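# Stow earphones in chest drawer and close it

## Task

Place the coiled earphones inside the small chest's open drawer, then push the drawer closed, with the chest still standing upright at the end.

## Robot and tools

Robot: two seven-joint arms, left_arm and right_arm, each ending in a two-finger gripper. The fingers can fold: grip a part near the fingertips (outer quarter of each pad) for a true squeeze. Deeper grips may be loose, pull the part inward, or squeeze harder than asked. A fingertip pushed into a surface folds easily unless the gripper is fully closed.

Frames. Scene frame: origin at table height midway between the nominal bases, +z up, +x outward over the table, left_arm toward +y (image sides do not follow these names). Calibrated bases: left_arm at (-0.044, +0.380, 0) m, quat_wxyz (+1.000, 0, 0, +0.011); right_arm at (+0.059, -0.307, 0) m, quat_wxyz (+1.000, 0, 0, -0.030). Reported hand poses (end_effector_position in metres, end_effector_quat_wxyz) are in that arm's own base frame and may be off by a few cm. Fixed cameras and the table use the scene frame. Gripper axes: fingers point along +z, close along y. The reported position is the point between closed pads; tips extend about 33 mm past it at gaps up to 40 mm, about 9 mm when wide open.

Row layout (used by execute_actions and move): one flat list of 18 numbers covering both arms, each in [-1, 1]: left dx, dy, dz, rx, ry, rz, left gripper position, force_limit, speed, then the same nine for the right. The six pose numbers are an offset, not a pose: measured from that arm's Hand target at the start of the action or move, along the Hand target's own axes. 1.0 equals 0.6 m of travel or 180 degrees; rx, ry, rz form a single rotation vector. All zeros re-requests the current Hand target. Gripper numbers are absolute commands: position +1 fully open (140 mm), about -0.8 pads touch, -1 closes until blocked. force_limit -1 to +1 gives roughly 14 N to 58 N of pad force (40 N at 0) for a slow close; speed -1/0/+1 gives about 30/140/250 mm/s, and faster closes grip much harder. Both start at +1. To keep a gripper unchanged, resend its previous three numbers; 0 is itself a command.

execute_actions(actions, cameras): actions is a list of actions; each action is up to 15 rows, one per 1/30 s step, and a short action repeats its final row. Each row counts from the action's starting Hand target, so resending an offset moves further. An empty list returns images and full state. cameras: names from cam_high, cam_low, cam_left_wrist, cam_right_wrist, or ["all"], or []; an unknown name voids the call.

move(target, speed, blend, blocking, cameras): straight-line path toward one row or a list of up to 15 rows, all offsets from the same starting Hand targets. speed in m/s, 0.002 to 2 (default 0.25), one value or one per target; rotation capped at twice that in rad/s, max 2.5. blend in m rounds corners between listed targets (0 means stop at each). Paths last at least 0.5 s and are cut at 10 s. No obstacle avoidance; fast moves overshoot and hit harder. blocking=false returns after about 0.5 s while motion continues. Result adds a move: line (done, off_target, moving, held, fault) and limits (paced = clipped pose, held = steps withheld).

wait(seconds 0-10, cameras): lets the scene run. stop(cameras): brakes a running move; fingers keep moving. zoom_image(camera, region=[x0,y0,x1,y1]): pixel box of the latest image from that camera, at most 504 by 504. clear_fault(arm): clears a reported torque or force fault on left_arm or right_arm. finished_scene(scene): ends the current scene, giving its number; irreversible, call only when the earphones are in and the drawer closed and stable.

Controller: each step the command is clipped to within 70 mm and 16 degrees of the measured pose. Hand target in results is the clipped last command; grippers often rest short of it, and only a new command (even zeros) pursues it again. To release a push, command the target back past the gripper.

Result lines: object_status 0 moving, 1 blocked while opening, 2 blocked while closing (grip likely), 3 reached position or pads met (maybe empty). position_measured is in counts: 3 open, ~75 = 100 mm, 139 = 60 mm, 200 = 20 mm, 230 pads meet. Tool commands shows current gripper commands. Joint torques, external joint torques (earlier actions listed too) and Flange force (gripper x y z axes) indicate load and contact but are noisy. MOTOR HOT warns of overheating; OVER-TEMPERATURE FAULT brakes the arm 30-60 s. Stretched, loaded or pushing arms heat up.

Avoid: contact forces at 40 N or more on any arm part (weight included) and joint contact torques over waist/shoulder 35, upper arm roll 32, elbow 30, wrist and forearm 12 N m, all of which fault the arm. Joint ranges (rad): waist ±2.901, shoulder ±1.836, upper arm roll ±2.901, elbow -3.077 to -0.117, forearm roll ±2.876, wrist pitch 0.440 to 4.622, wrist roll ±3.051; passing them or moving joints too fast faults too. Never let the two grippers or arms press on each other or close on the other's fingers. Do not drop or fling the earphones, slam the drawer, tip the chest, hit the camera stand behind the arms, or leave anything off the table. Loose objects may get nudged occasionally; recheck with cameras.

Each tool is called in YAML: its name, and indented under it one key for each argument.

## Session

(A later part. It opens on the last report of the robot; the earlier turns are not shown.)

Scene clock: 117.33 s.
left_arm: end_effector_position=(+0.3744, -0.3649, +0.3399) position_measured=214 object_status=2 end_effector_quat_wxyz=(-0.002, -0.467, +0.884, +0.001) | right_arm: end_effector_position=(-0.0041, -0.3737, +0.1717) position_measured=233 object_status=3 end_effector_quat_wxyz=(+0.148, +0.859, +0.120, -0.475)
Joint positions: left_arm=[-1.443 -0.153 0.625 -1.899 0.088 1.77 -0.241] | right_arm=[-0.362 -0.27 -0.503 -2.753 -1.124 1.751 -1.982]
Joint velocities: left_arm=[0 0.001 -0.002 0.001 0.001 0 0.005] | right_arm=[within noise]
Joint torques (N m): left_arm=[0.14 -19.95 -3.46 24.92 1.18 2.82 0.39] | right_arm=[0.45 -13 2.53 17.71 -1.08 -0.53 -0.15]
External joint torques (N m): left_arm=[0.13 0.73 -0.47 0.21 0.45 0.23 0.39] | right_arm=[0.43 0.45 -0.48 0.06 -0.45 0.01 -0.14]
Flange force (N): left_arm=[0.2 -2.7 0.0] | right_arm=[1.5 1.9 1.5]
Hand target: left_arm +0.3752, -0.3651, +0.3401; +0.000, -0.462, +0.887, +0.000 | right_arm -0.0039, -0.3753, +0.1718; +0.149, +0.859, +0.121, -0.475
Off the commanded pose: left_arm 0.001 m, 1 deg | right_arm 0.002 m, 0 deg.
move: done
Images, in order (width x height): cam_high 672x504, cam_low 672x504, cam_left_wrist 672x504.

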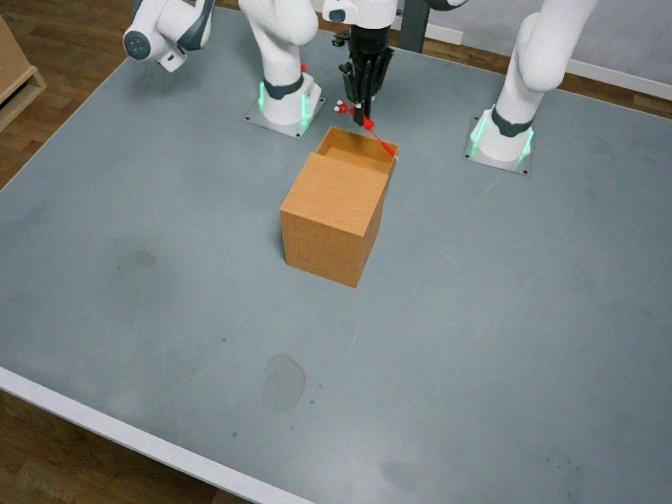

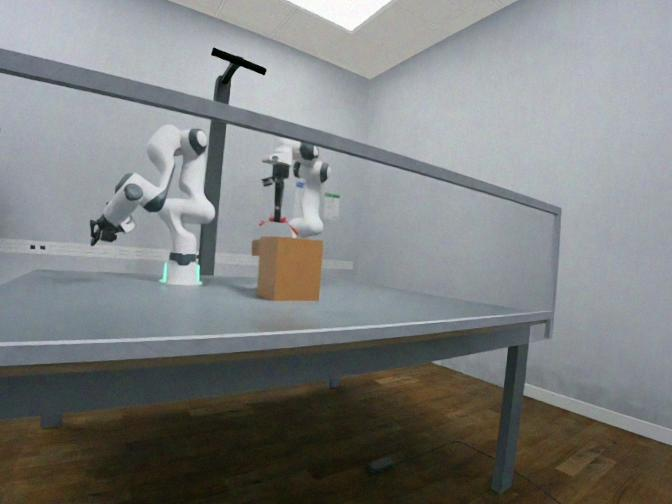

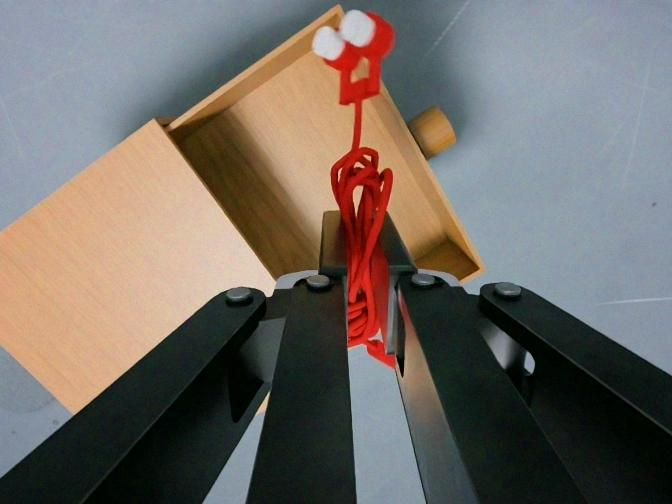

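move:
  target: [-0.0115,-0.0220,0.1167,0,0,0.0333,-1,-1,-1,0,0,0,0,0,0,-1,-1,0]
  speed: 0.12
  cameras: ["cam_left_wrist","cam_high","cam_low"]

zoom_image:
  camera: "cam_high"
  region: [290, 60, 430, 200]

zoom_image:
  camera: "cam_left_wrist"
  region: [140, 0, 500, 300]

zoom_image:
  camera: "cam_low"
  region: [230, 140, 350, 310]

Scene clock: 128.87 s.
left_arm: end_effector_position=(+0.3903, -0.3655, +0.2705) position_measured=214 object_status=2 end_effector_quat_wxyz=(+0.001, -0.418, +0.908, +0.002) | right_arm: end_effector_position=(-0.0041, -0.3737, +0.1717) position_measured=233 object_status=3 end_effector_quat_wxyz=(+0.148, +0.859, +0.120, -0.475)
Joint positions: left_arm=[-1.443 -0.09 0.668 -2.018 0.063 1.944 -0.093] | right_arm=[-0.362 -0.27 -0.503 -2.753 -1.124 1.751 -1.982]
Joint velocities: left_arm=[0 0.001 0.001 0 -0.001 0.001 0.006] | right_arm=[within noise]
Joint torques (N m): left_arm=[0.2 -20.57 -2.21 25.3 0.32 2.83 0.32] | right_arm=[0.44 -12.95 2.55 17.75 -1.08 -0.52 -0.17]
External joint torques (N m): left_arm=[0.36 1.26 -0.2 0.71 -0.37 0.26 0.32] | right_arm=[0.52 0.49 -0.36 0.17 -0.45 0.05 -0.16]
Flange force (N): left_arm=[-0.1 -8.6 0.2] | right_arm=[1.8 2.2 1.2]
Hand target: left_arm +0.3899, -0.3669, +0.2701; +0.000, -0.415, +0.910, +0.000 | right_arm -0.0039, -0.3753, +0.1718; +0.149, +0.859, +0.121, -0.475
Off the commanded pose: left_arm 0.002 m, 0 deg | right_arm 0.002 m, 0 deg.
move: done
Images, in order (width x height): cam_high 672x504, cam_low 672x504, cam_left_wrist 672x504.

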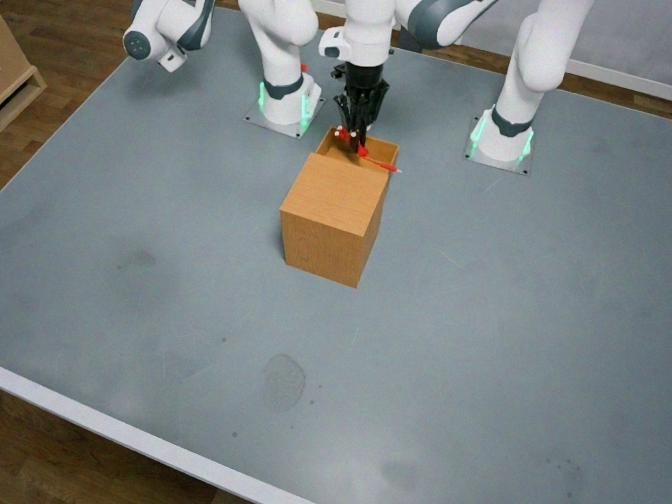

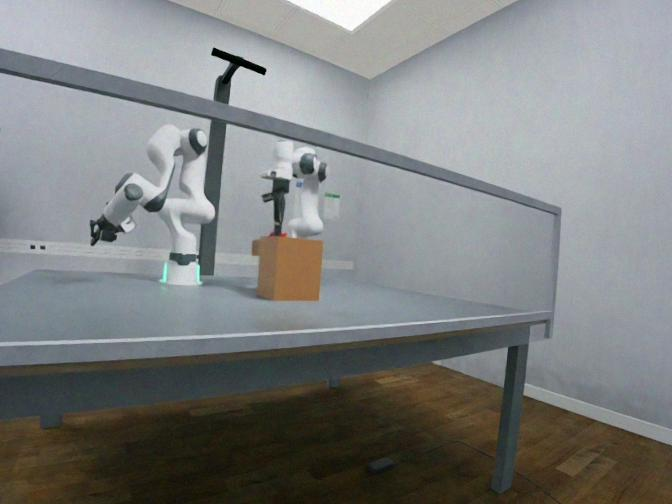

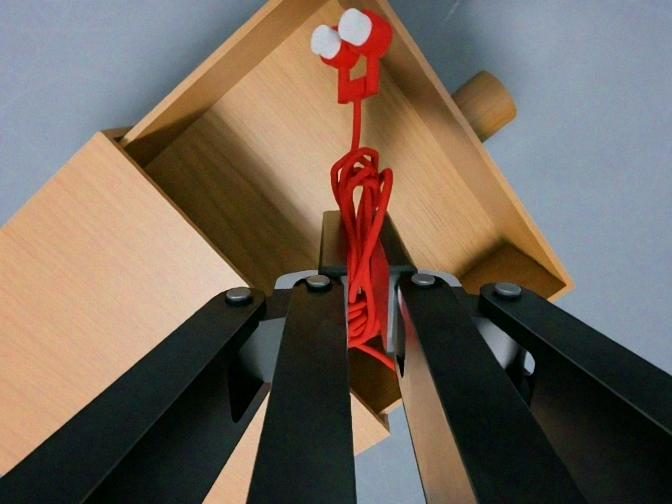

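Scaled by 3.600 from the camera's 672x504 image, which has a finer 960x720 frame.

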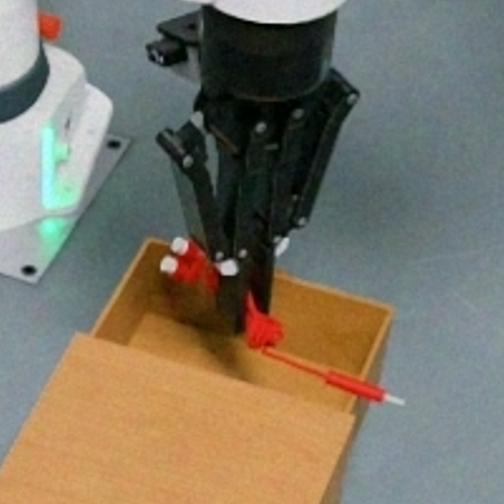

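Scaled by 1.400 from the camera's 672x504 image, which has a finer 960x720 frame.

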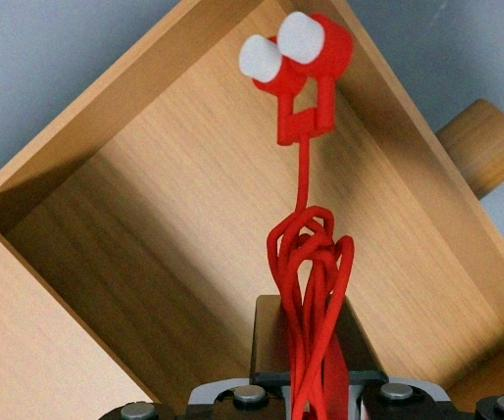

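Scaled by 2.965 from the camera's 672x504 image, which has a finer 960x720 frame.

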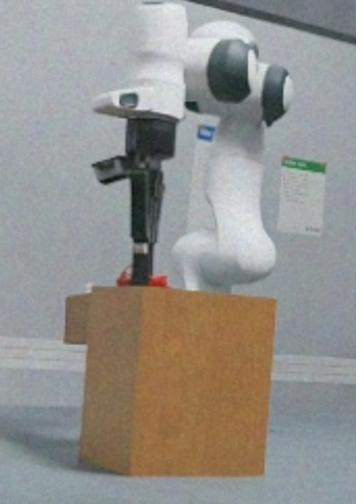

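move:
  target:
    - [0,0,-0.0917,0,0,0,-1,-1,-1,0,0,0,0,0,0,-1,-1,0]
    - [0.0073,-0.0195,-0.0917,0,0,0.0333,-1,-1,-1,0,0,0,0,0,0,-1,-1,0]
    - [0.0073,-0.0195,-0.01,0,0,0.0333,-1,-1,-1,0,0,0,0,0,0,-1,-1,0]
  speed: [0.15,0.12,0.1]
  blend: [0.01,0.005,0]
  cameras: ["cam_left_wrist","cam_high"]

zoom_image:
  camera: "cam_high"
  region: [290, 60, 430, 200]

Scene clock: 140.10 s.
left_arm: end_effector_position=(+0.3956, -0.3774, +0.2764) position_measured=214 object_status=2 end_effector_quat_wxyz=(+0.001, -0.369, +0.929, +0.002) | right_arm: end_effector_position=(-0.0041, -0.3737, +0.1717) position_measured=233 object_status=3 end_effector_quat_wxyz=(+0.148, +0.859, +0.120, -0.475)
Joint positions: left_arm=[-1.45 -0.047 0.675 -1.963 0.035 1.924 0.026] | right_arm=[-0.362 -0.27 -0.503 -2.753 -1.124 1.751 -1.982]
Joint velocities: left_arm=[0 0.001 -0.001 -0.001 -0.001 0.003 0.006] | right_arm=[within noise]
Joint torques (N m): left_arm=[0.3 -22.37 -1.04 24.95 0.35 2.76 0.35] | right_arm=[0.45 -12.98 2.51 17.74 -1.07 -0.53 -0.16]
External joint torques (N m): left_arm=[0.23 0.94 -0.13 0.29 -0.35 0.21 0.35] | right_arm=[0.49 0.39 -0.43 0.15 -0.44 0.04 -0.15]
Flange force (N): left_arm=[-1.0 -6.1 0.7] | right_arm=[1.4 2.0 1.3]
Hand target: left_arm +0.3959, -0.3779, +0.2761; +0.000, -0.367, +0.930, +0.000 | right_arm -0.0039, -0.3753, +0.1718; +0.149, +0.859, +0.121, -0.475
Off the commanded pose: left_arm 0.001 m, 0 deg | right_arm 0.002 m, 0 deg.
move: done
Images, in order (width x height): cam_high 672x504, cam_left_wrist 672x504.

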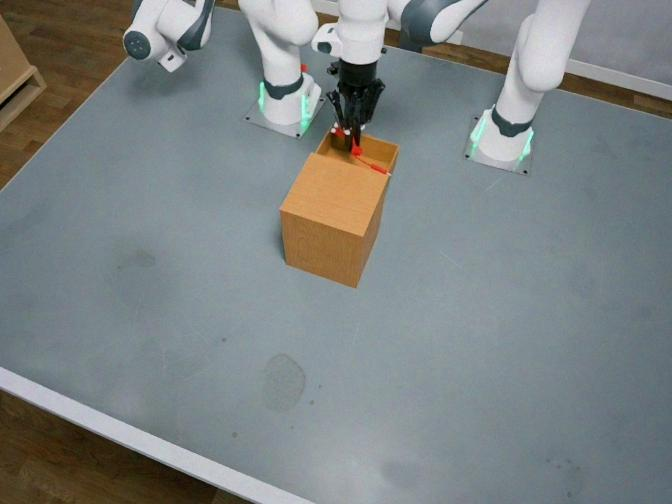

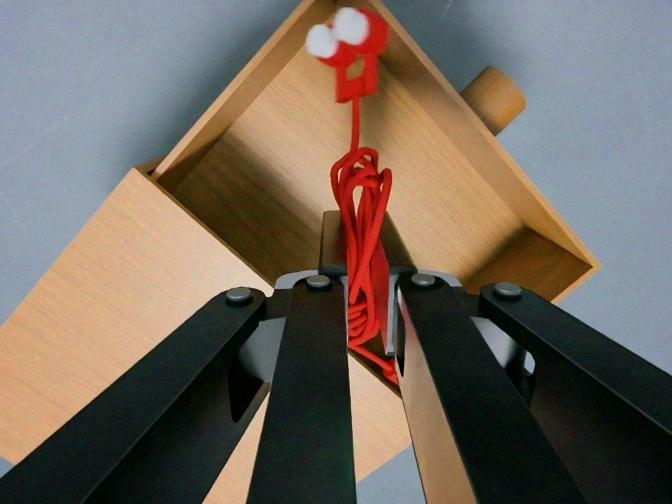

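Scaled by 3.600 from the camera's 672x504 image, which has a finer 960x720 frame.

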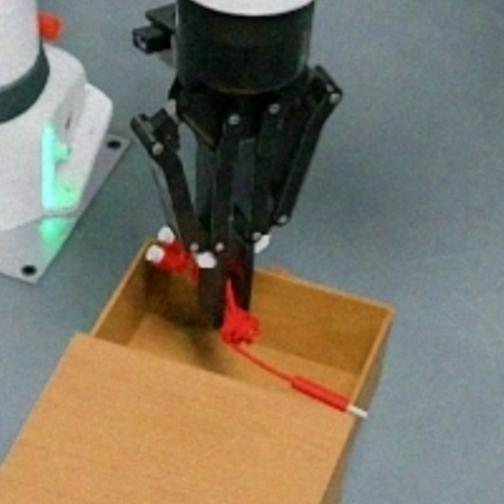

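wait:
  seconds: 0
  cameras: ["all"]

zoom_image:
  camera: "cam_low"
  region: [240, 190, 340, 270]

zoom_image:
  camera: "cam_high"
  region: [310, 110, 410, 190]

zoom_image:
  camera: "cam_left_wrist"
  region: [320, 200, 470, 420]

Scene clock: 143.43 s.
left_arm: end_effector_position=(+0.3957, -0.3775, +0.2765) position_measured=214 object_status=2 end_effector_quat_wxyz=(+0.001, -0.369, +0.930, +0.002) | right_arm: end_effector_position=(-0.0041, -0.3737, +0.1717) position_measured=233 object_status=3 end_effector_quat_wxyz=(+0.148, +0.859, +0.120, -0.475)
Joint positions: left_arm=[-1.45 -0.047 0.675 -1.963 0.035 1.924 0.028] | right_arm=[-0.362 -0.27 -0.503 -2.753 -1.124 1.751 -1.982]
Joint torques (N m): left_arm=[0.37 -22.37 -1.05 24.93 0.36 2.75 0.28] | right_arm=[0.5 -12.99 2.57 17.73 -1.1 -0.52 -0.16]
External joint torques (N m): left_arm=[0.4 0.82 -0.04 0.31 -0.35 0.2 0.28] | right_arm=[0.47 0.42 -0.43 0.21 -0.47 0.04 -0.15]
Flange force (N): left_arm=[-1.1 -5.7 0.5] | right_arm=[1.5 2.2 1.3]
Hand target: left_arm +0.3959, -0.3779, +0.2761; +0.000, -0.367, +0.930, +0.000 | right_arm -0.0039, -0.3753, +0.1718; +0.149, +0.859, +0.121, -0.475
Tool commands: left_gripper/position=-1.0 left_gripper/force_limit=-1.0 left_gripper/speed=-1.0 right_gripper/position=-1.0 right_gripper/force_limit=-1.0 right_gripper/speed=+0.0
Off the commanded pose: left_arm 0.001 m, 0 deg | right_arm 0.002 m, 0 deg.

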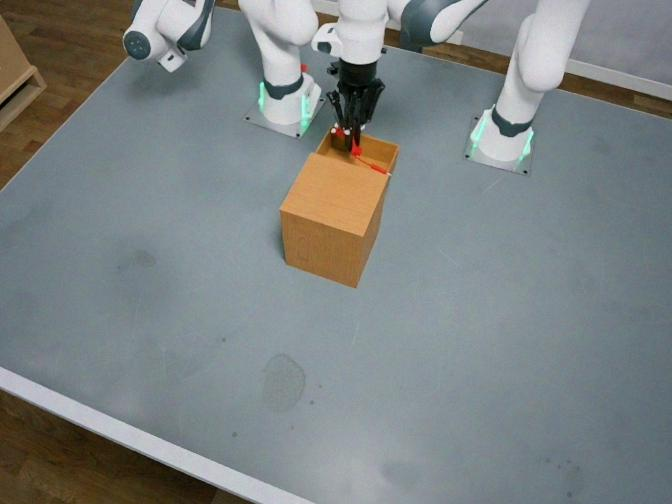

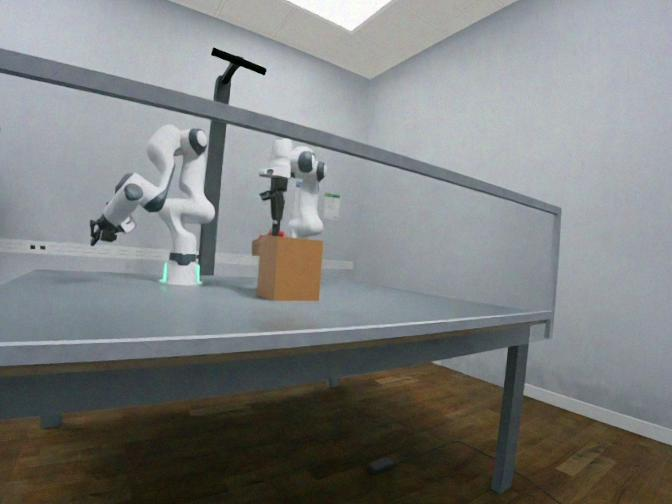

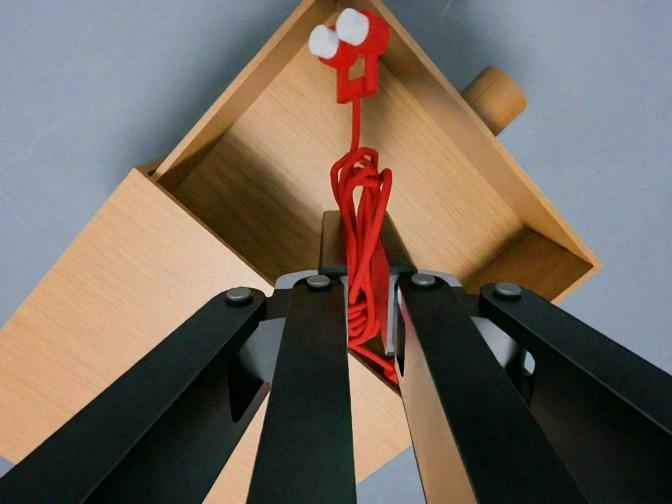

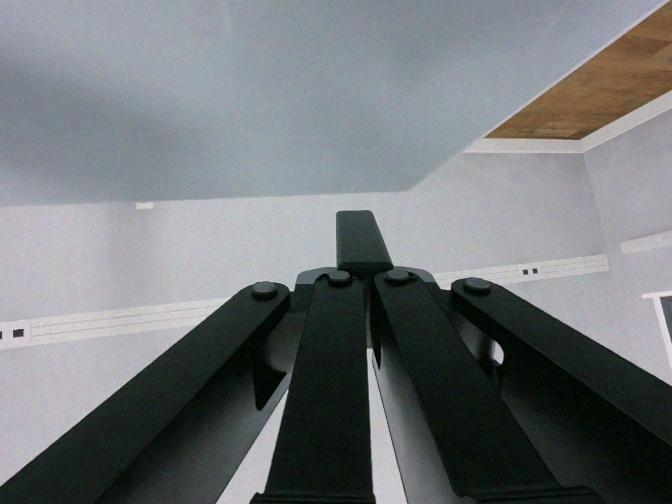

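Scaled by 5.040 from the camera's 672x504 image, which has a finer 960x720 frame.

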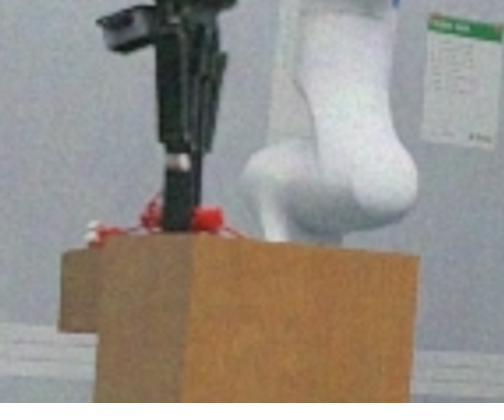

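Scaled by 5.040 from the camera's 672x504 image, which has a finer 960x720 frame.

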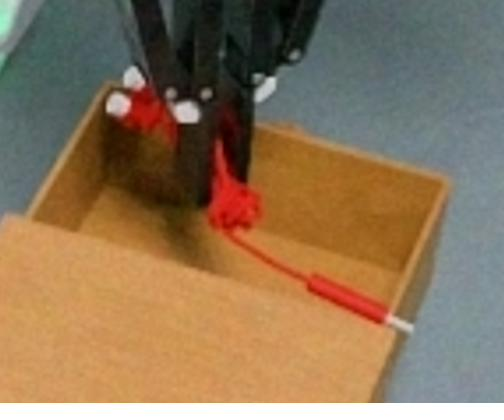

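Scaled by 2.291 from the camera's 672x504 image, which has a finer 960x720 frame.

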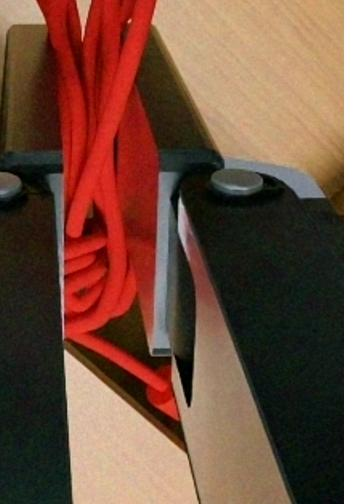

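move:
  target:
    - [0.0044,-0.0096,0.0,0,0,0,-1,-1,-1,0,0,0,0,0,0,-1,-1,0]
    - [0.0044,-0.0096,0.06,0,0,0,-1,-1,-1,0,0,0,0,0,0,-1,-1,0]
  speed: 0.08
  blend: [0.004,0]
  cameras: ["cam_left_wrist","cam_high","cam_low"]

zoom_image:
  camera: "cam_high"
  region: [310, 110, 410, 190]

zoom_image:
  camera: "cam_left_wrist"
  region: [140, 0, 640, 420]

Scene clock: 148.77 s.
left_arm: end_effector_position=(+0.3971, -0.3837, +0.2404) position_measured=214 object_status=2 end_effector_quat_wxyz=(+0.001, -0.369, +0.930, +0.002) | right_arm: end_effector_position=(-0.0041, -0.3737, +0.1717) position_measured=233 object_status=3 end_effector_quat_wxyz=(+0.148, +0.859, +0.120, -0.475)
Joint positions: left_arm=[-1.45 0.001 0.681 -2.012 0.003 2.01 0.045] | right_arm=[-0.362 -0.27 -0.503 -2.753 -1.124 1.751 -1.982]
Joint velocities: left_arm=[-0.002 0 0.001 -0.001 -0.001 0.005 0.003] | right_arm=[within noise]
Joint torques (N m): left_arm=[0.54 -23.36 -0.06 24.82 0.3 2.69 0.24] | right_arm=[0.42 -12.98 2.5 17.71 -1.07 -0.51 -0.15]
External joint torques (N m): left_arm=[0.77 1.1 0.14 0.39 -0.37 0.14 0.24] | right_arm=[0.42 0.38 -0.47 0.2 -0.45 0.05 -0.14]
Flange force (N): left_arm=[-1.6 -7.3 1.0] | right_arm=[1.4 2.1 1.4]
Hand target: left_arm +0.3979, -0.3839, +0.2400; +0.000, -0.367, +0.930, +0.000 | right_arm -0.0039, -0.3753, +0.1718; +0.149, +0.859, +0.121, -0.475
Off the commanded pose: left_arm 0.001 m, 0 deg | right_arm 0.002 m, 0 deg.
move: done; blend cut to 0.0032 m at target 1
Images, in order (width x height): cam_high 672x504, cam_low 672x504, cam_left_wrist 672x504.

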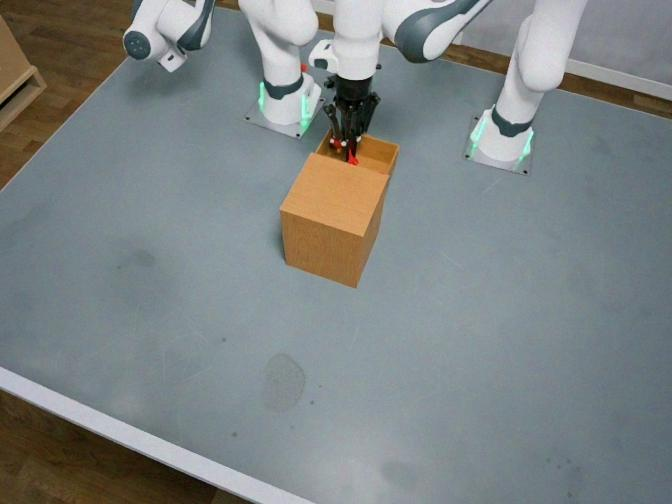

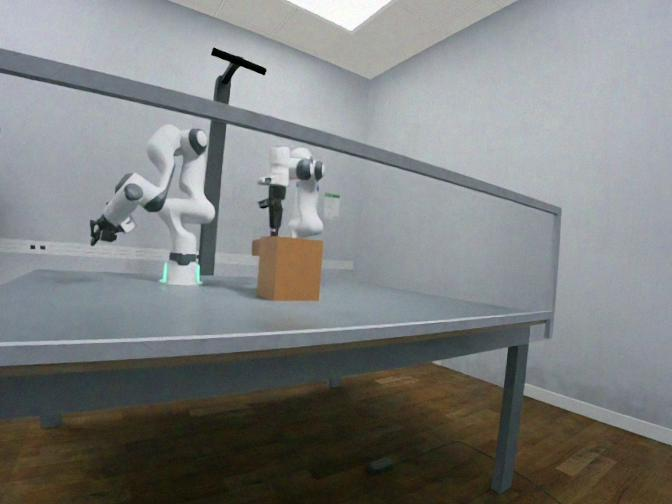

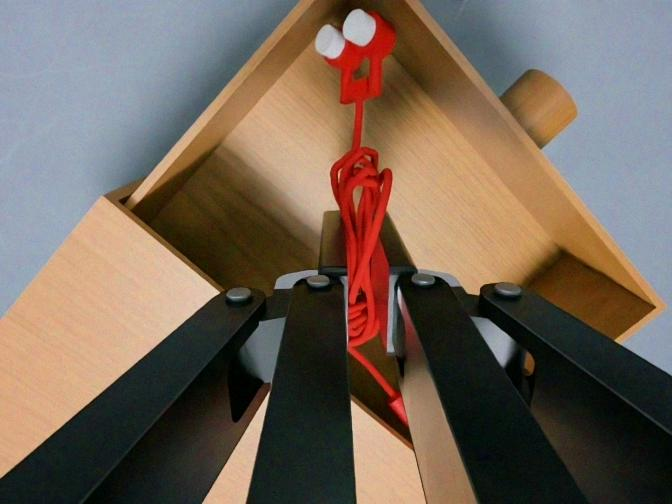

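Scaled by 5.040 from the camera's 672x504 image, which has a finer 960x720 frame.

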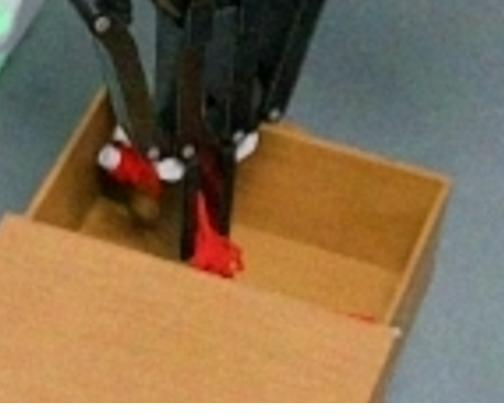

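Scaled by 1.008 from the camera's 672x504 image, which has a finer 960x720 frame.

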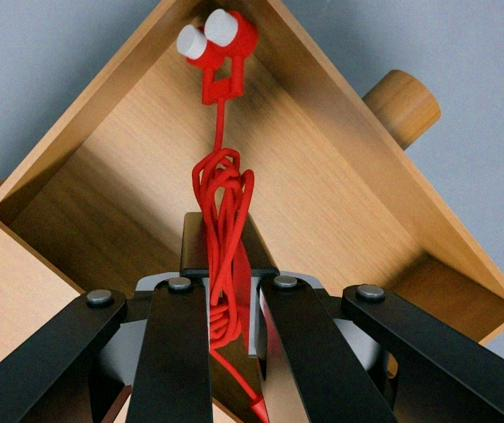

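move:
  target:
    - [0.0080,-0.0085,0.0,0,0,0,-1,-1,-1,0,0,0,0,0,0,-1,-1,0]
    - [0.0080,-0.0085,0.0533,0,0,0,-1,-1,-1,0,0,0,0,0,0,-1,-1,0]
  speed: 0.08
  blend: [0.004,0]
  cameras: ["cam_left_wrist","cam_high"]

zoom_image:
  camera: "cam_high"
  region: [310, 110, 410, 190]

Scene clock: 150.87 s.
left_arm: end_effector_position=(+0.3973, -0.3905, +0.2084) position_measured=214 object_status=2 end_effector_quat_wxyz=(+0.001, -0.369, +0.930, +0.002) | right_arm: end_effector_position=(-0.0041, -0.3737, +0.1717) position_measured=233 object_status=3 end_effector_quat_wxyz=(+0.148, +0.859, +0.120, -0.475)
Joint positions: left_arm=[-1.45 0.053 0.681 -2.046 -0.034 2.084 0.063] | right_arm=[-0.362 -0.27 -0.503 -2.753 -1.124 1.751 -1.982]
Joint velocities: left_arm=[-0.001 -0.002 0 -0.001 0 0.005 0.005] | right_arm=[within noise]
Joint torques (N m): left_arm=[0.55 -24.69 0.62 24.47 0.16 2.82 0.35] | right_arm=[0.45 -12.95 2.53 17.69 -1.07 -0.53 -0.16]
External joint torques (N m): left_arm=[0.66 1.33 -0.37 0.32 -0.48 0.25 0.35] | right_arm=[0.47 0.49 -0.43 0.15 -0.44 0.04 -0.15]
Flange force (N): left_arm=[-1.4 -8.2 2.4] | right_arm=[1.8 2.2 1.4]
Hand target: left_arm +0.3978, -0.3909, +0.2081; +0.000, -0.367, +0.930, +0.000 | right_arm -0.0039, -0.3753, +0.1718; +0.149, +0.859, +0.121, -0.475
Off the commanded pose: left_arm 0.001 m, 0 deg | right_arm 0.002 m, 0 deg.
move: done; blend cut to 0.0035 m at target 1
Images, in order (width x height): cam_high 672x504, cam_left_wrist 672x504.

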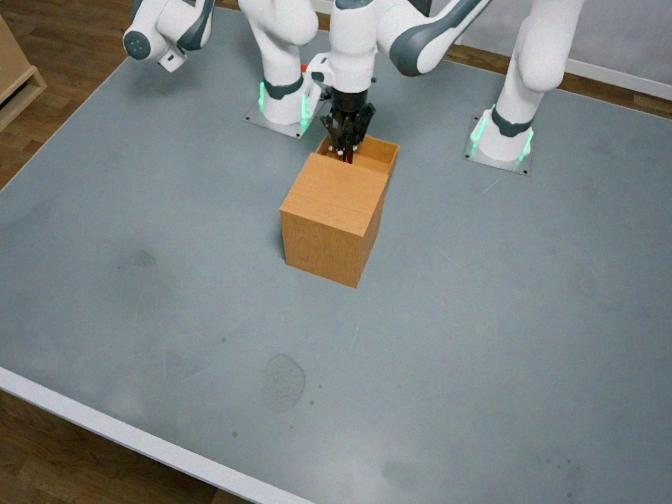

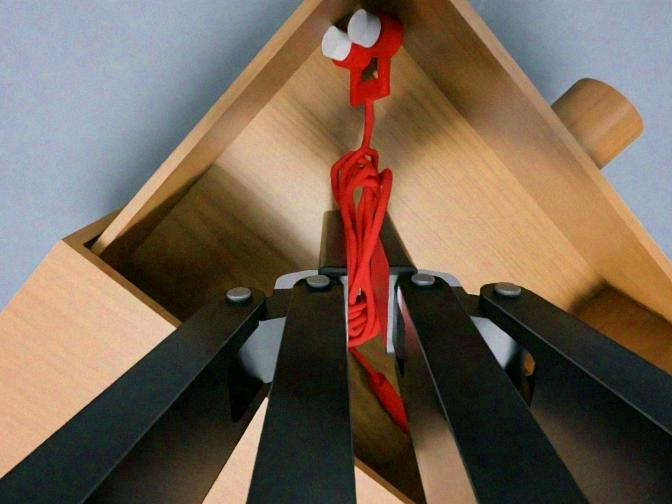

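Scaled by 5.040 from the camera's 672x504 image, which has a finer 960x720 frame.

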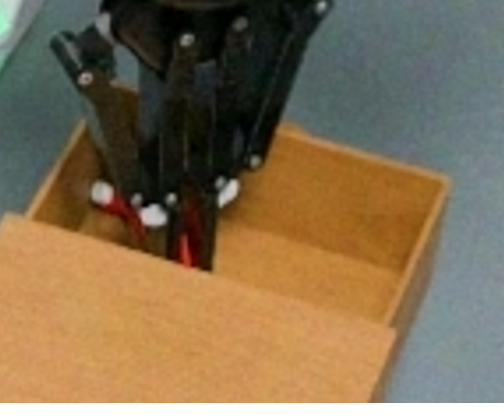

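move:
  target: [0.0097,0.0091,0.0167,0,0,0,-1,-1,-1,0,0,0,0,0,0,-1,-1,0]
  speed: 0.06

execute_actions:
  actions:
    - [[0,0,0,0,0,0,-0.45,-1,-1,0,0,0,0,0,0,-1,-1,0]]
  cameras: ["cam_left_wrist","cam_high"]

Scene clock: 153.60 s.
left_arm: end_effector_position=(+0.3904, -0.3889, +0.1974) position_measured=214 object_status=2 end_effector_quat_wxyz=(-0.001, -0.366, +0.931, +0.002) | right_arm: end_effector_position=(-0.0041, -0.3737, +0.1717) position_measured=233 object_status=3 end_effector_quat_wxyz=(+0.148, +0.859, +0.120, -0.475)
Joint positions: left_arm=[-1.453 0.046 0.677 -2.082 -0.034 2.112 0.064] | right_arm=[-0.362 -0.27 -0.503 -2.753 -1.124 1.751 -1.982]
Joint velocities: left_arm=[0.001 -0.001 -0.001 -0.001 0 0.005 0] | right_arm=[within noise]
Joint torques (N m): left_arm=[-0.32 -25.18 -0.32 24.23 0.48 2.83 -0.14] | right_arm=[0.42 -12.98 2.5 17.71 -1.08 -0.53 -0.15]
External joint torques (N m): left_arm=[-0.41 0.46 -1.37 0.36 -0.15 0.28 -0.15] | right_arm=[0.49 0.46 -0.41 0.12 -0.45 0.04 -0.14]
Flange force (N): left_arm=[1.7 -2.6 0.7] | right_arm=[1.7 2.0 1.3]
Hand target: left_arm +0.3899, -0.3909, +0.1981; +0.000, -0.367, +0.930, +0.000 | right_arm -0.0039, -0.3753, +0.1718; +0.149, +0.859, +0.121, -0.475
Off the commanded pose: left_arm 0.002 m, 0 deg | right_arm 0.002 m, 0 deg.
move: done

Scene clock: 154.43 s.
left_arm: end_effector_position=(+0.3905, -0.3893, +0.1976) position_measured=186 object_status=0 end_effector_quat_wxyz=(-0.001, -0.366, +0.931, +0.002) | right_arm: end_effector_position=(-0.0041, -0.3737, +0.1717) position_measured=233 object_status=3 end_effector_quat_wxyz=(+0.148, +0.859, +0.120, -0.475)
Joint positions: left_arm=[-1.453 0.046 0.676 -2.082 -0.034 2.114 0.063] | right_arm=[-0.362 -0.27 -0.503 -2.753 -1.124 1.751 -1.982]
Joint torques (N m): left_arm=[-0.2 -25.08 -0.13 24.29 0.6 2.79 -0.15] | right_arm=[0.48 -13 2.54 17.74 -1.08 -0.53 -0.18]
External joint torques (N m): left_arm=[-0.06 0.55 -0.95 0.37 -0.03 0.23 -0.15] | right_arm=[0.45 0.41 -0.46 0.21 -0.46 0.02 -0.17]
Flange force (N): left_arm=[1.0 -2.9 0.6] | right_arm=[1.4 2.2 1.3]
Hand target: left_arm +0.3899, -0.3909, +0.1981; +0.000, -0.367, +0.930, +0.000 | right_arm -0.0039, -0.3753, +0.1718; +0.149, +0.859, +0.121, -0.475
Off the commanded pose: left_arm 0.002 m, 0 deg | right_arm 0.002 m, 0 deg.
Images, in order (width x height): cam_high 672x504, cam_left_wrist 672x504.

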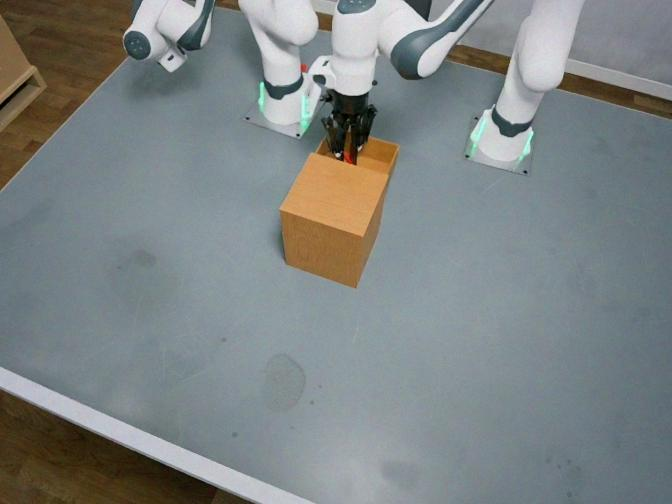

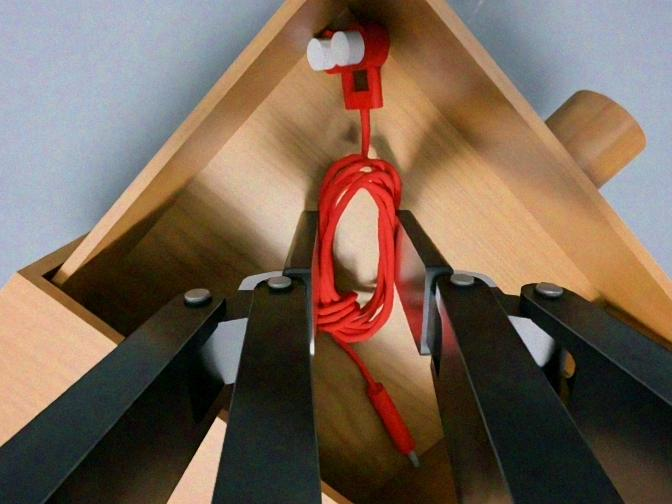

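execute_actions:
  actions:
    - [[0,0,0,0,0,0,-0.21,-1,-1,0,0,0,0,0,0,-1,-1,0]]
    - [[0,0,0,0,0,0,-0.21,-1,-1,0,0,0,0,0,0,-1,-1,0]]
  cameras: ["cam_left_wrist"]

Scene clock: 156.73 s.
left_arm: end_effector_position=(+0.3905, -0.3895, +0.1976) position_measured=155 object_status=3 end_effector_quat_wxyz=(-0.001, -0.366, +0.931, +0.002) | right_arm: end_effector_position=(-0.0041, -0.3737, +0.1717) position_measured=233 object_status=3 end_effector_quat_wxyz=(+0.148, +0.859, +0.120, -0.475)
Joint positions: left_arm=[-1.453 0.046 0.676 -2.082 -0.034 2.114 0.063] | right_arm=[-0.362 -0.27 -0.503 -2.753 -1.124 1.751 -1.982]
Joint torques (N m): left_arm=[-0.08 -25.1 -0.06 24.3 0.62 2.75 -0.15] | right_arm=[0.46 -13.02 2.56 17.75 -1.08 -0.53 -0.16]
External joint torques (N m): left_arm=[-0.02 0.39 -0.95 0.57 -0.01 0.23 -0.15] | right_arm=[0.52 0.4 -0.36 0.17 -0.45 0.04 -0.15]
External joint torques at the end of the 1st action: left_arm=[-0.09 0.58 -1 0.31 -0.01 0.21 -0.09] | right_arm=[0.45 0.49 -0.39 0.17 -0.45 0.03 -0.15]
Flange force (N): left_arm=[1.0 -3.0 0.1] | right_arm=[1.5 2.0 1.2]
Flange force at the end of the 1st action (N): left_arm=[1.0 -2.9 0.7] | right_arm=[1.8 2.2 1.3]
Hand target: left_arm +0.3899, -0.3909, +0.1981; +0.000, -0.367, +0.930, +0.000 | right_arm -0.0039, -0.3753, +0.1718; +0.149, +0.859, +0.121, -0.475
Off the commanded pose: left_arm 0.002 m, 0 deg | right_arm 0.002 m, 0 deg.
Images, in order (width x height): cam_left_wrist 672x504.

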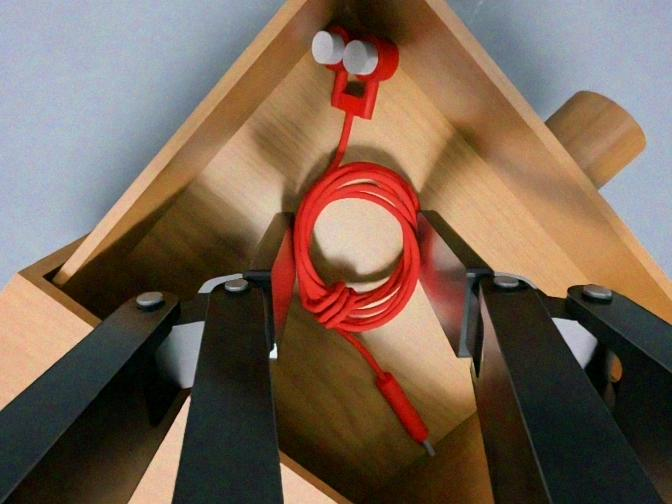

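move:
  target: [0.0073,0.0068,0,0,0,0,-0.21,-1,-1,0,0,0,0,0,0,-1,-1,0]
  speed: 0.04

execute_actions:
  actions:
    - [[0,0,0,0,0,0,-0.07,-1,-1,0,0,0,0,0,0,-1,-1,0]]
    - [[0,0,0,0,0,0,-0.07,-1,-1,0,0,0,0,0,0,-1,-1,0]]
  cameras: ["cam_left_wrist"]

Scene clock: 159.67 s.
left_arm: end_effector_position=(+0.3844, -0.3898, +0.1977) position_measured=155 object_status=3 end_effector_quat_wxyz=(-0.002, -0.366, +0.931, +0.001) | right_arm: end_effector_position=(-0.0041, -0.3737, +0.1717) position_measured=233 object_status=3 end_effector_quat_wxyz=(+0.148, +0.859, +0.120, -0.475)
Joint positions: left_arm=[-1.458 0.031 0.672 -2.097 -0.025 2.117 0.049] | right_arm=[-0.362 -0.27 -0.503 -2.753 -1.124 1.751 -1.982]
Joint velocities: left_arm=[-0.001 0 -0.002 0 0 -0.001 -0.006] | right_arm=[within noise]
Joint torques (N m): left_arm=[-0.25 -24.67 -0.4 24.12 1.01 2.75 -0.19] | right_arm=[0.41 -12.93 2.59 17.69 -1.08 -0.53 -0.16]
External joint torques (N m): left_arm=[-0.2 0.5 -0.98 0.32 0.39 0.21 -0.19] | right_arm=[0.48 0.47 -0.31 0.08 -0.44 0.04 -0.15]
Flange force (N): left_arm=[1.4 -1.2 0.1] | right_arm=[1.7 1.9 1.2]
Hand target: left_arm +0.3839, -0.3909, +0.1981; +0.000, -0.367, +0.930, +0.000 | right_arm -0.0039, -0.3753, +0.1718; +0.149, +0.859, +0.121, -0.475
Off the commanded pose: left_arm 0.001 m, 0 deg | right_arm 0.002 m, 0 deg.
move: done

Scene clock: 160.87 s.
left_arm: end_effector_position=(+0.3841, -0.3900, +0.1977) position_measured=137 object_status=3 end_effector_quat_wxyz=(-0.002, -0.366, +0.931, +0.001) | right_arm: end_effector_position=(-0.0041, -0.3737, +0.1717) position_measured=233 object_status=3 end_effector_quat_wxyz=(+0.148, +0.859, +0.120, -0.475)
Joint positions: left_arm=[-1.458 0.031 0.671 -2.097 -0.025 2.117 0.047] | right_arm=[-0.362 -0.27 -0.503 -2.753 -1.124 1.751 -1.982]
Joint torques (N m): left_arm=[-0.07 -24.77 -0.3 24.17 1.02 2.76 -0.16] | right_arm=[0.44 -12.99 2.53 17.72 -1.07 -0.53 -0.12]
External joint torques (N m): left_arm=[0 0.38 -0.85 0.34 0.39 0.21 -0.17] | right_arm=[0.46 0.48 -0.43 0.1 -0.44 0.02 -0.11]
External joint torques at the end of the 1st action: left_arm=[0.08 0.55 -0.75 0.19 0.39 0.2 -0.14] | right_arm=[0.49 0.39 -0.43 0.19 -0.46 0.04 -0.11]
Flange force (N): left_arm=[1.0 -1.0 0.0] | right_arm=[1.8 2.0 1.4]
Flange force at the end of the 1st action (N): left_arm=[0.8 -1.2 0.4] | right_arm=[1.5 2.1 1.3]
Hand target: left_arm +0.3839, -0.3909, +0.1981; +0.000, -0.367, +0.930, +0.000 | right_arm -0.0039, -0.3753, +0.1718; +0.149, +0.859, +0.121, -0.475
Off the commanded pose: left_arm 0.001 m, 0 deg | right_arm 0.002 m, 0 deg.
Images, in order (width x height): cam_left_wrist 672x504.

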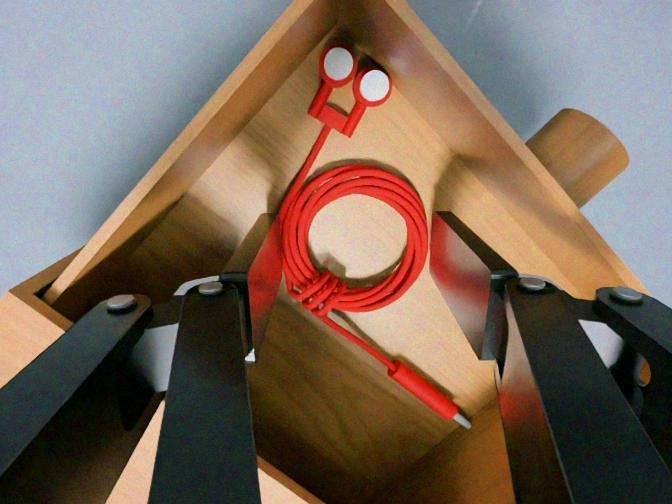

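move:
  target: [0,0,-0.2033,0,0,0,-0.07,-1,-1,0,0,0,0,0,0,-1,-1,0]
  speed: 0.15
  cameras: ["cam_left_wrist","cam_high"]

Scene clock: 167.47 s.
left_arm: end_effector_position=(+0.3841, -0.3914, +0.3200) position_measured=137 object_status=3 end_effector_quat_wxyz=(-0.002, -0.365, +0.931, -0.002) | right_arm: end_effector_position=(-0.0041, -0.3737, +0.1717) position_measured=233 object_status=3 end_effector_quat_wxyz=(+0.148, +0.859, +0.120, -0.475)
Joint positions: left_arm=[-1.464 -0.06 0.654 -1.866 0.033 1.82 0.005] | right_arm=[-0.362 -0.27 -0.503 -2.753 -1.124 1.751 -1.982]
Joint velocities: left_arm=[0 0 0.001 0 0 -0.004 -0.002] | right_arm=[within noise]
Joint torques (N m): left_arm=[0.24 -21.77 -2.22 25.77 1.09 2.44 -0.16] | right_arm=[0.47 -13 2.54 17.71 -1.08 -0.53 -0.16]
External joint torques (N m): left_arm=[0.31 1.45 -0.93 1.02 0.38 -0.14 -0.16] | right_arm=[0.46 0.48 -0.45 0.12 -0.44 0.03 -0.15]
Flange force (N): left_arm=[0.7 -7.6 -2.7] | right_arm=[1.7 2.1 1.4]
Hand target: left_arm +0.3840, -0.3910, +0.3200; +0.000, -0.367, +0.930, +0.000 | right_arm -0.0039, -0.3753, +0.1718; +0.149, +0.859, +0.121, -0.475
Off the commanded pose: left_arm 0.000 m, 0 deg | right_arm 0.002 m, 0 deg.
move: done
Images, in order (width x height): cam_high 672x504, cam_left_wrist 672x504.

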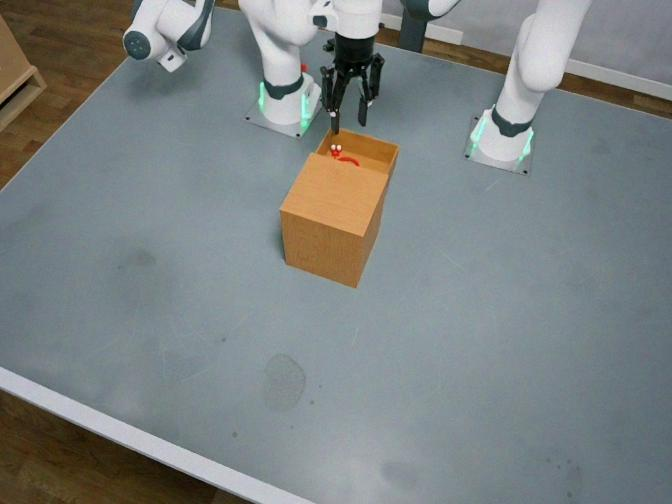

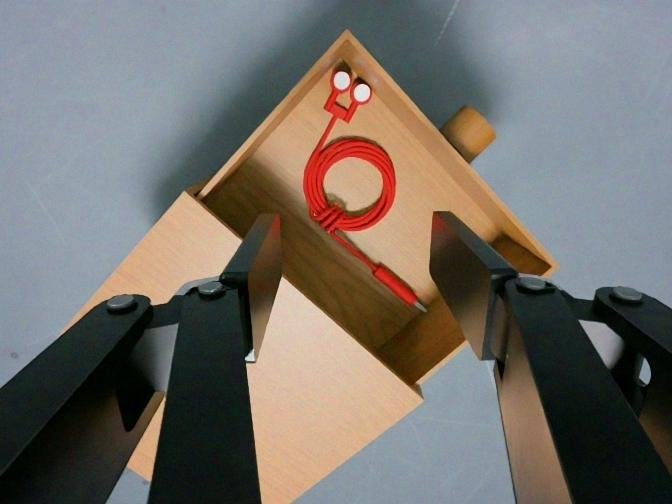

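zoom_image:
  camera: "cam_left_wrist"
  region: [300, 10, 580, 300]

zoom_image:
  camera: "cam_high"
  region: [300, 100, 430, 200]

Scaled by 1.738 from the camera's 672x504 image, which has a finer 960x720 frame.

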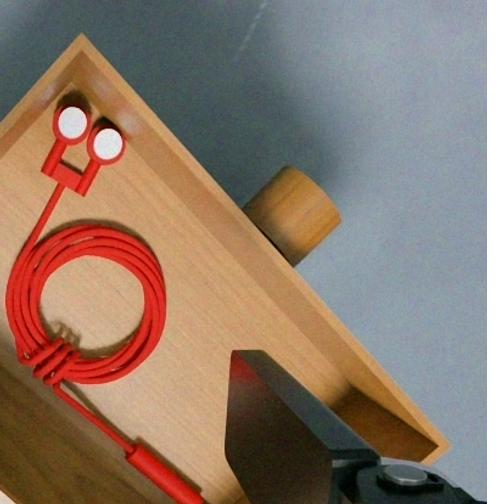

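Scaled by 3.877 from the camera's 672x504 image, which has a finer 960x720 frame.

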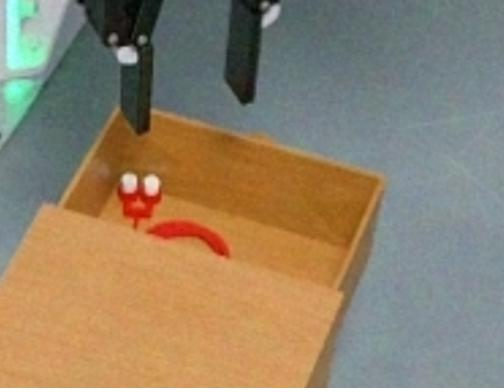

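move:
  target:
    - [0.1067,0.1773,0,0,0,0.2528,-1,-1,0,0,0,0,0,0,0,-1,-1,0]
    - [0.1067,0.1773,0.2083,0,0,0.2528,-1,-1,0,0,0,0,0,0,0,-1,-1,0]
  speed: [0.25,0.15]
  blend: [0.02,0]
  cameras: ["cam_left_wrist","cam_high","cam_low"]

Scene clock: 176.20 s.
left_arm: end_effector_position=(+0.2642, -0.3563, +0.1958) position_measured=233 object_status=3 end_effector_quat_wxyz=(-0.002, +0.017, +1.000, +0.000) | right_arm: end_effector_position=(-0.0041, -0.3737, +0.1717) position_measured=233 object_status=3 end_effector_quat_wxyz=(+0.148, +0.859, +0.120, -0.475)
Joint positions: left_arm=[-1.657 -0.368 0.692 -2.435 0.271 2.127 0.459] | right_arm=[-0.362 -0.27 -0.503 -2.753 -1.124 1.751 -1.982]
Joint velocities: left_arm=[0 0 -0.001 0.002 0 0.004 0.002] | right_arm=[within noise]
Joint torques (N m): left_arm=[-0.19 -11.53 -6.8 23.66 0.64 2.72 0.35] | right_arm=[0.46 -12.92 2.55 17.74 -1.07 -0.52 -0.16]
External joint torques (N m): left_arm=[-0.14 1.19 -0.03 0.44 0.01 0.19 0.35] | right_arm=[0.48 0.53 -0.41 0.19 -0.44 0.04 -0.15]
Flange force (N): left_arm=[-4.0 -5.0 1.7] | right_arm=[2.0 2.4 1.3]
Hand target: left_arm +0.2645, -0.3568, +0.1952; +0.000, +0.021, +1.000, +0.000 | right_arm -0.0039, -0.3753, +0.1718; +0.149, +0.859, +0.121, -0.475
Off the commanded pose: left_arm 0.001 m, 1 deg | right_arm 0.002 m, 0 deg.
move: done
Images, in order (width x height): cam_high 672x504, cam_low 672x504, cam_left_wrist 672x504.

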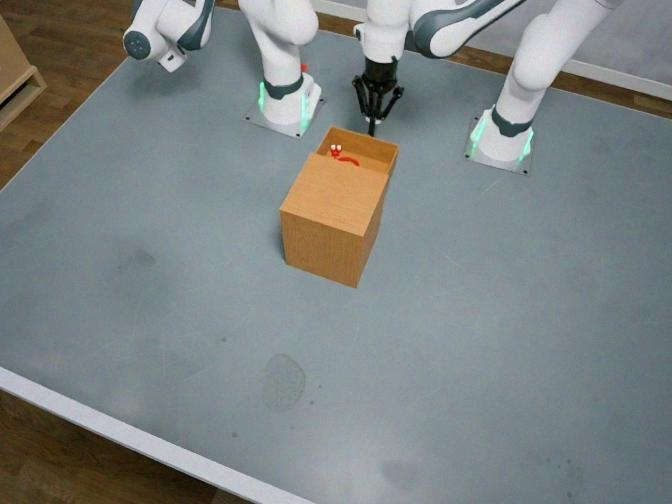

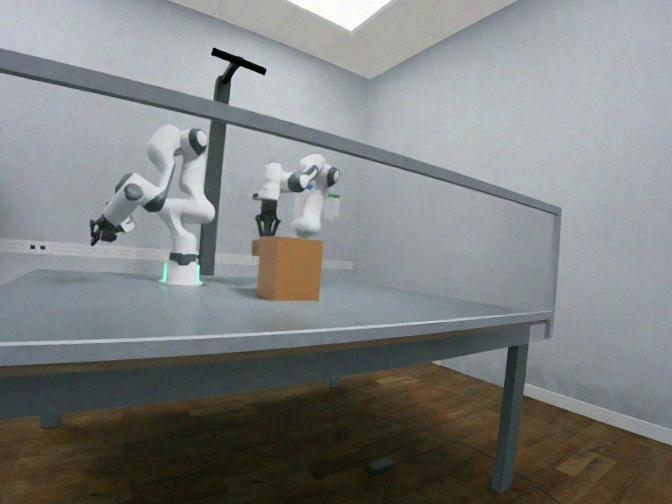

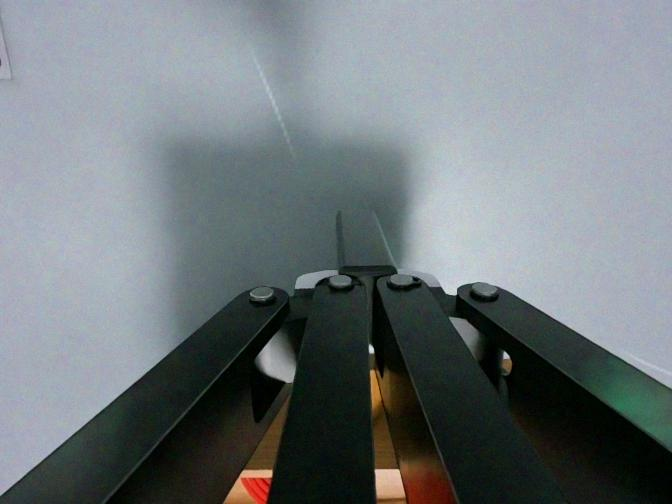

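zoom_image:
  camera: "cam_left_wrist"
  region: [220, 260, 560, 504]

zoom_image:
  camera: "cam_high"
  region: [310, 60, 430, 180]

zoom_image:
  camera: "cam_low"
  region: [240, 160, 340, 310]

Scaled by 1.482 from the camera's 672x504 image, which has a finer 960x720 frame.

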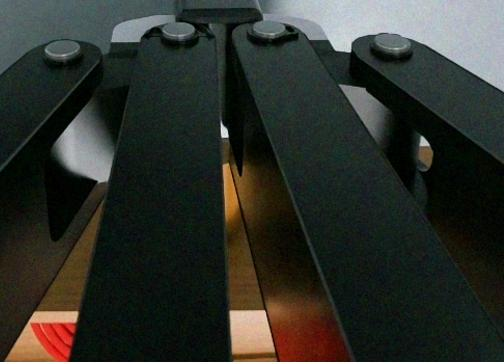

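Scaled by 4.200 from the camera's 672x504 image, which has a finer 960x720 frame.

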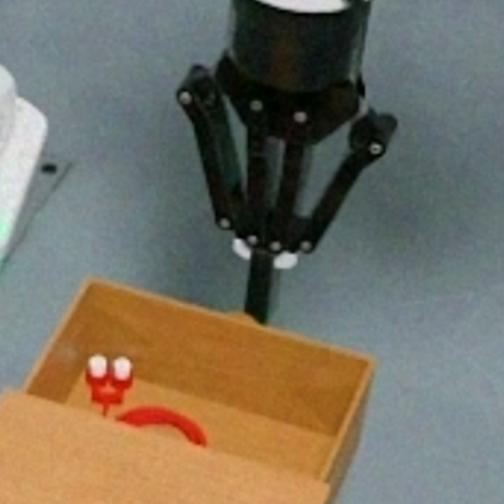

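Scaled by 3.360 from the camera's 672x504 image, which has a finer 960x720 frame.

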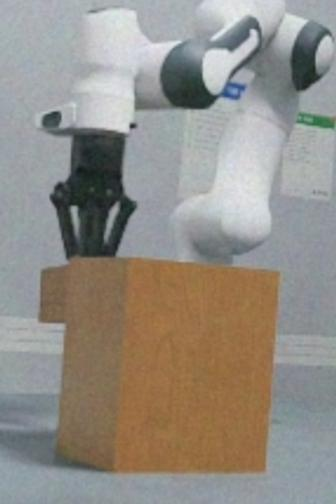

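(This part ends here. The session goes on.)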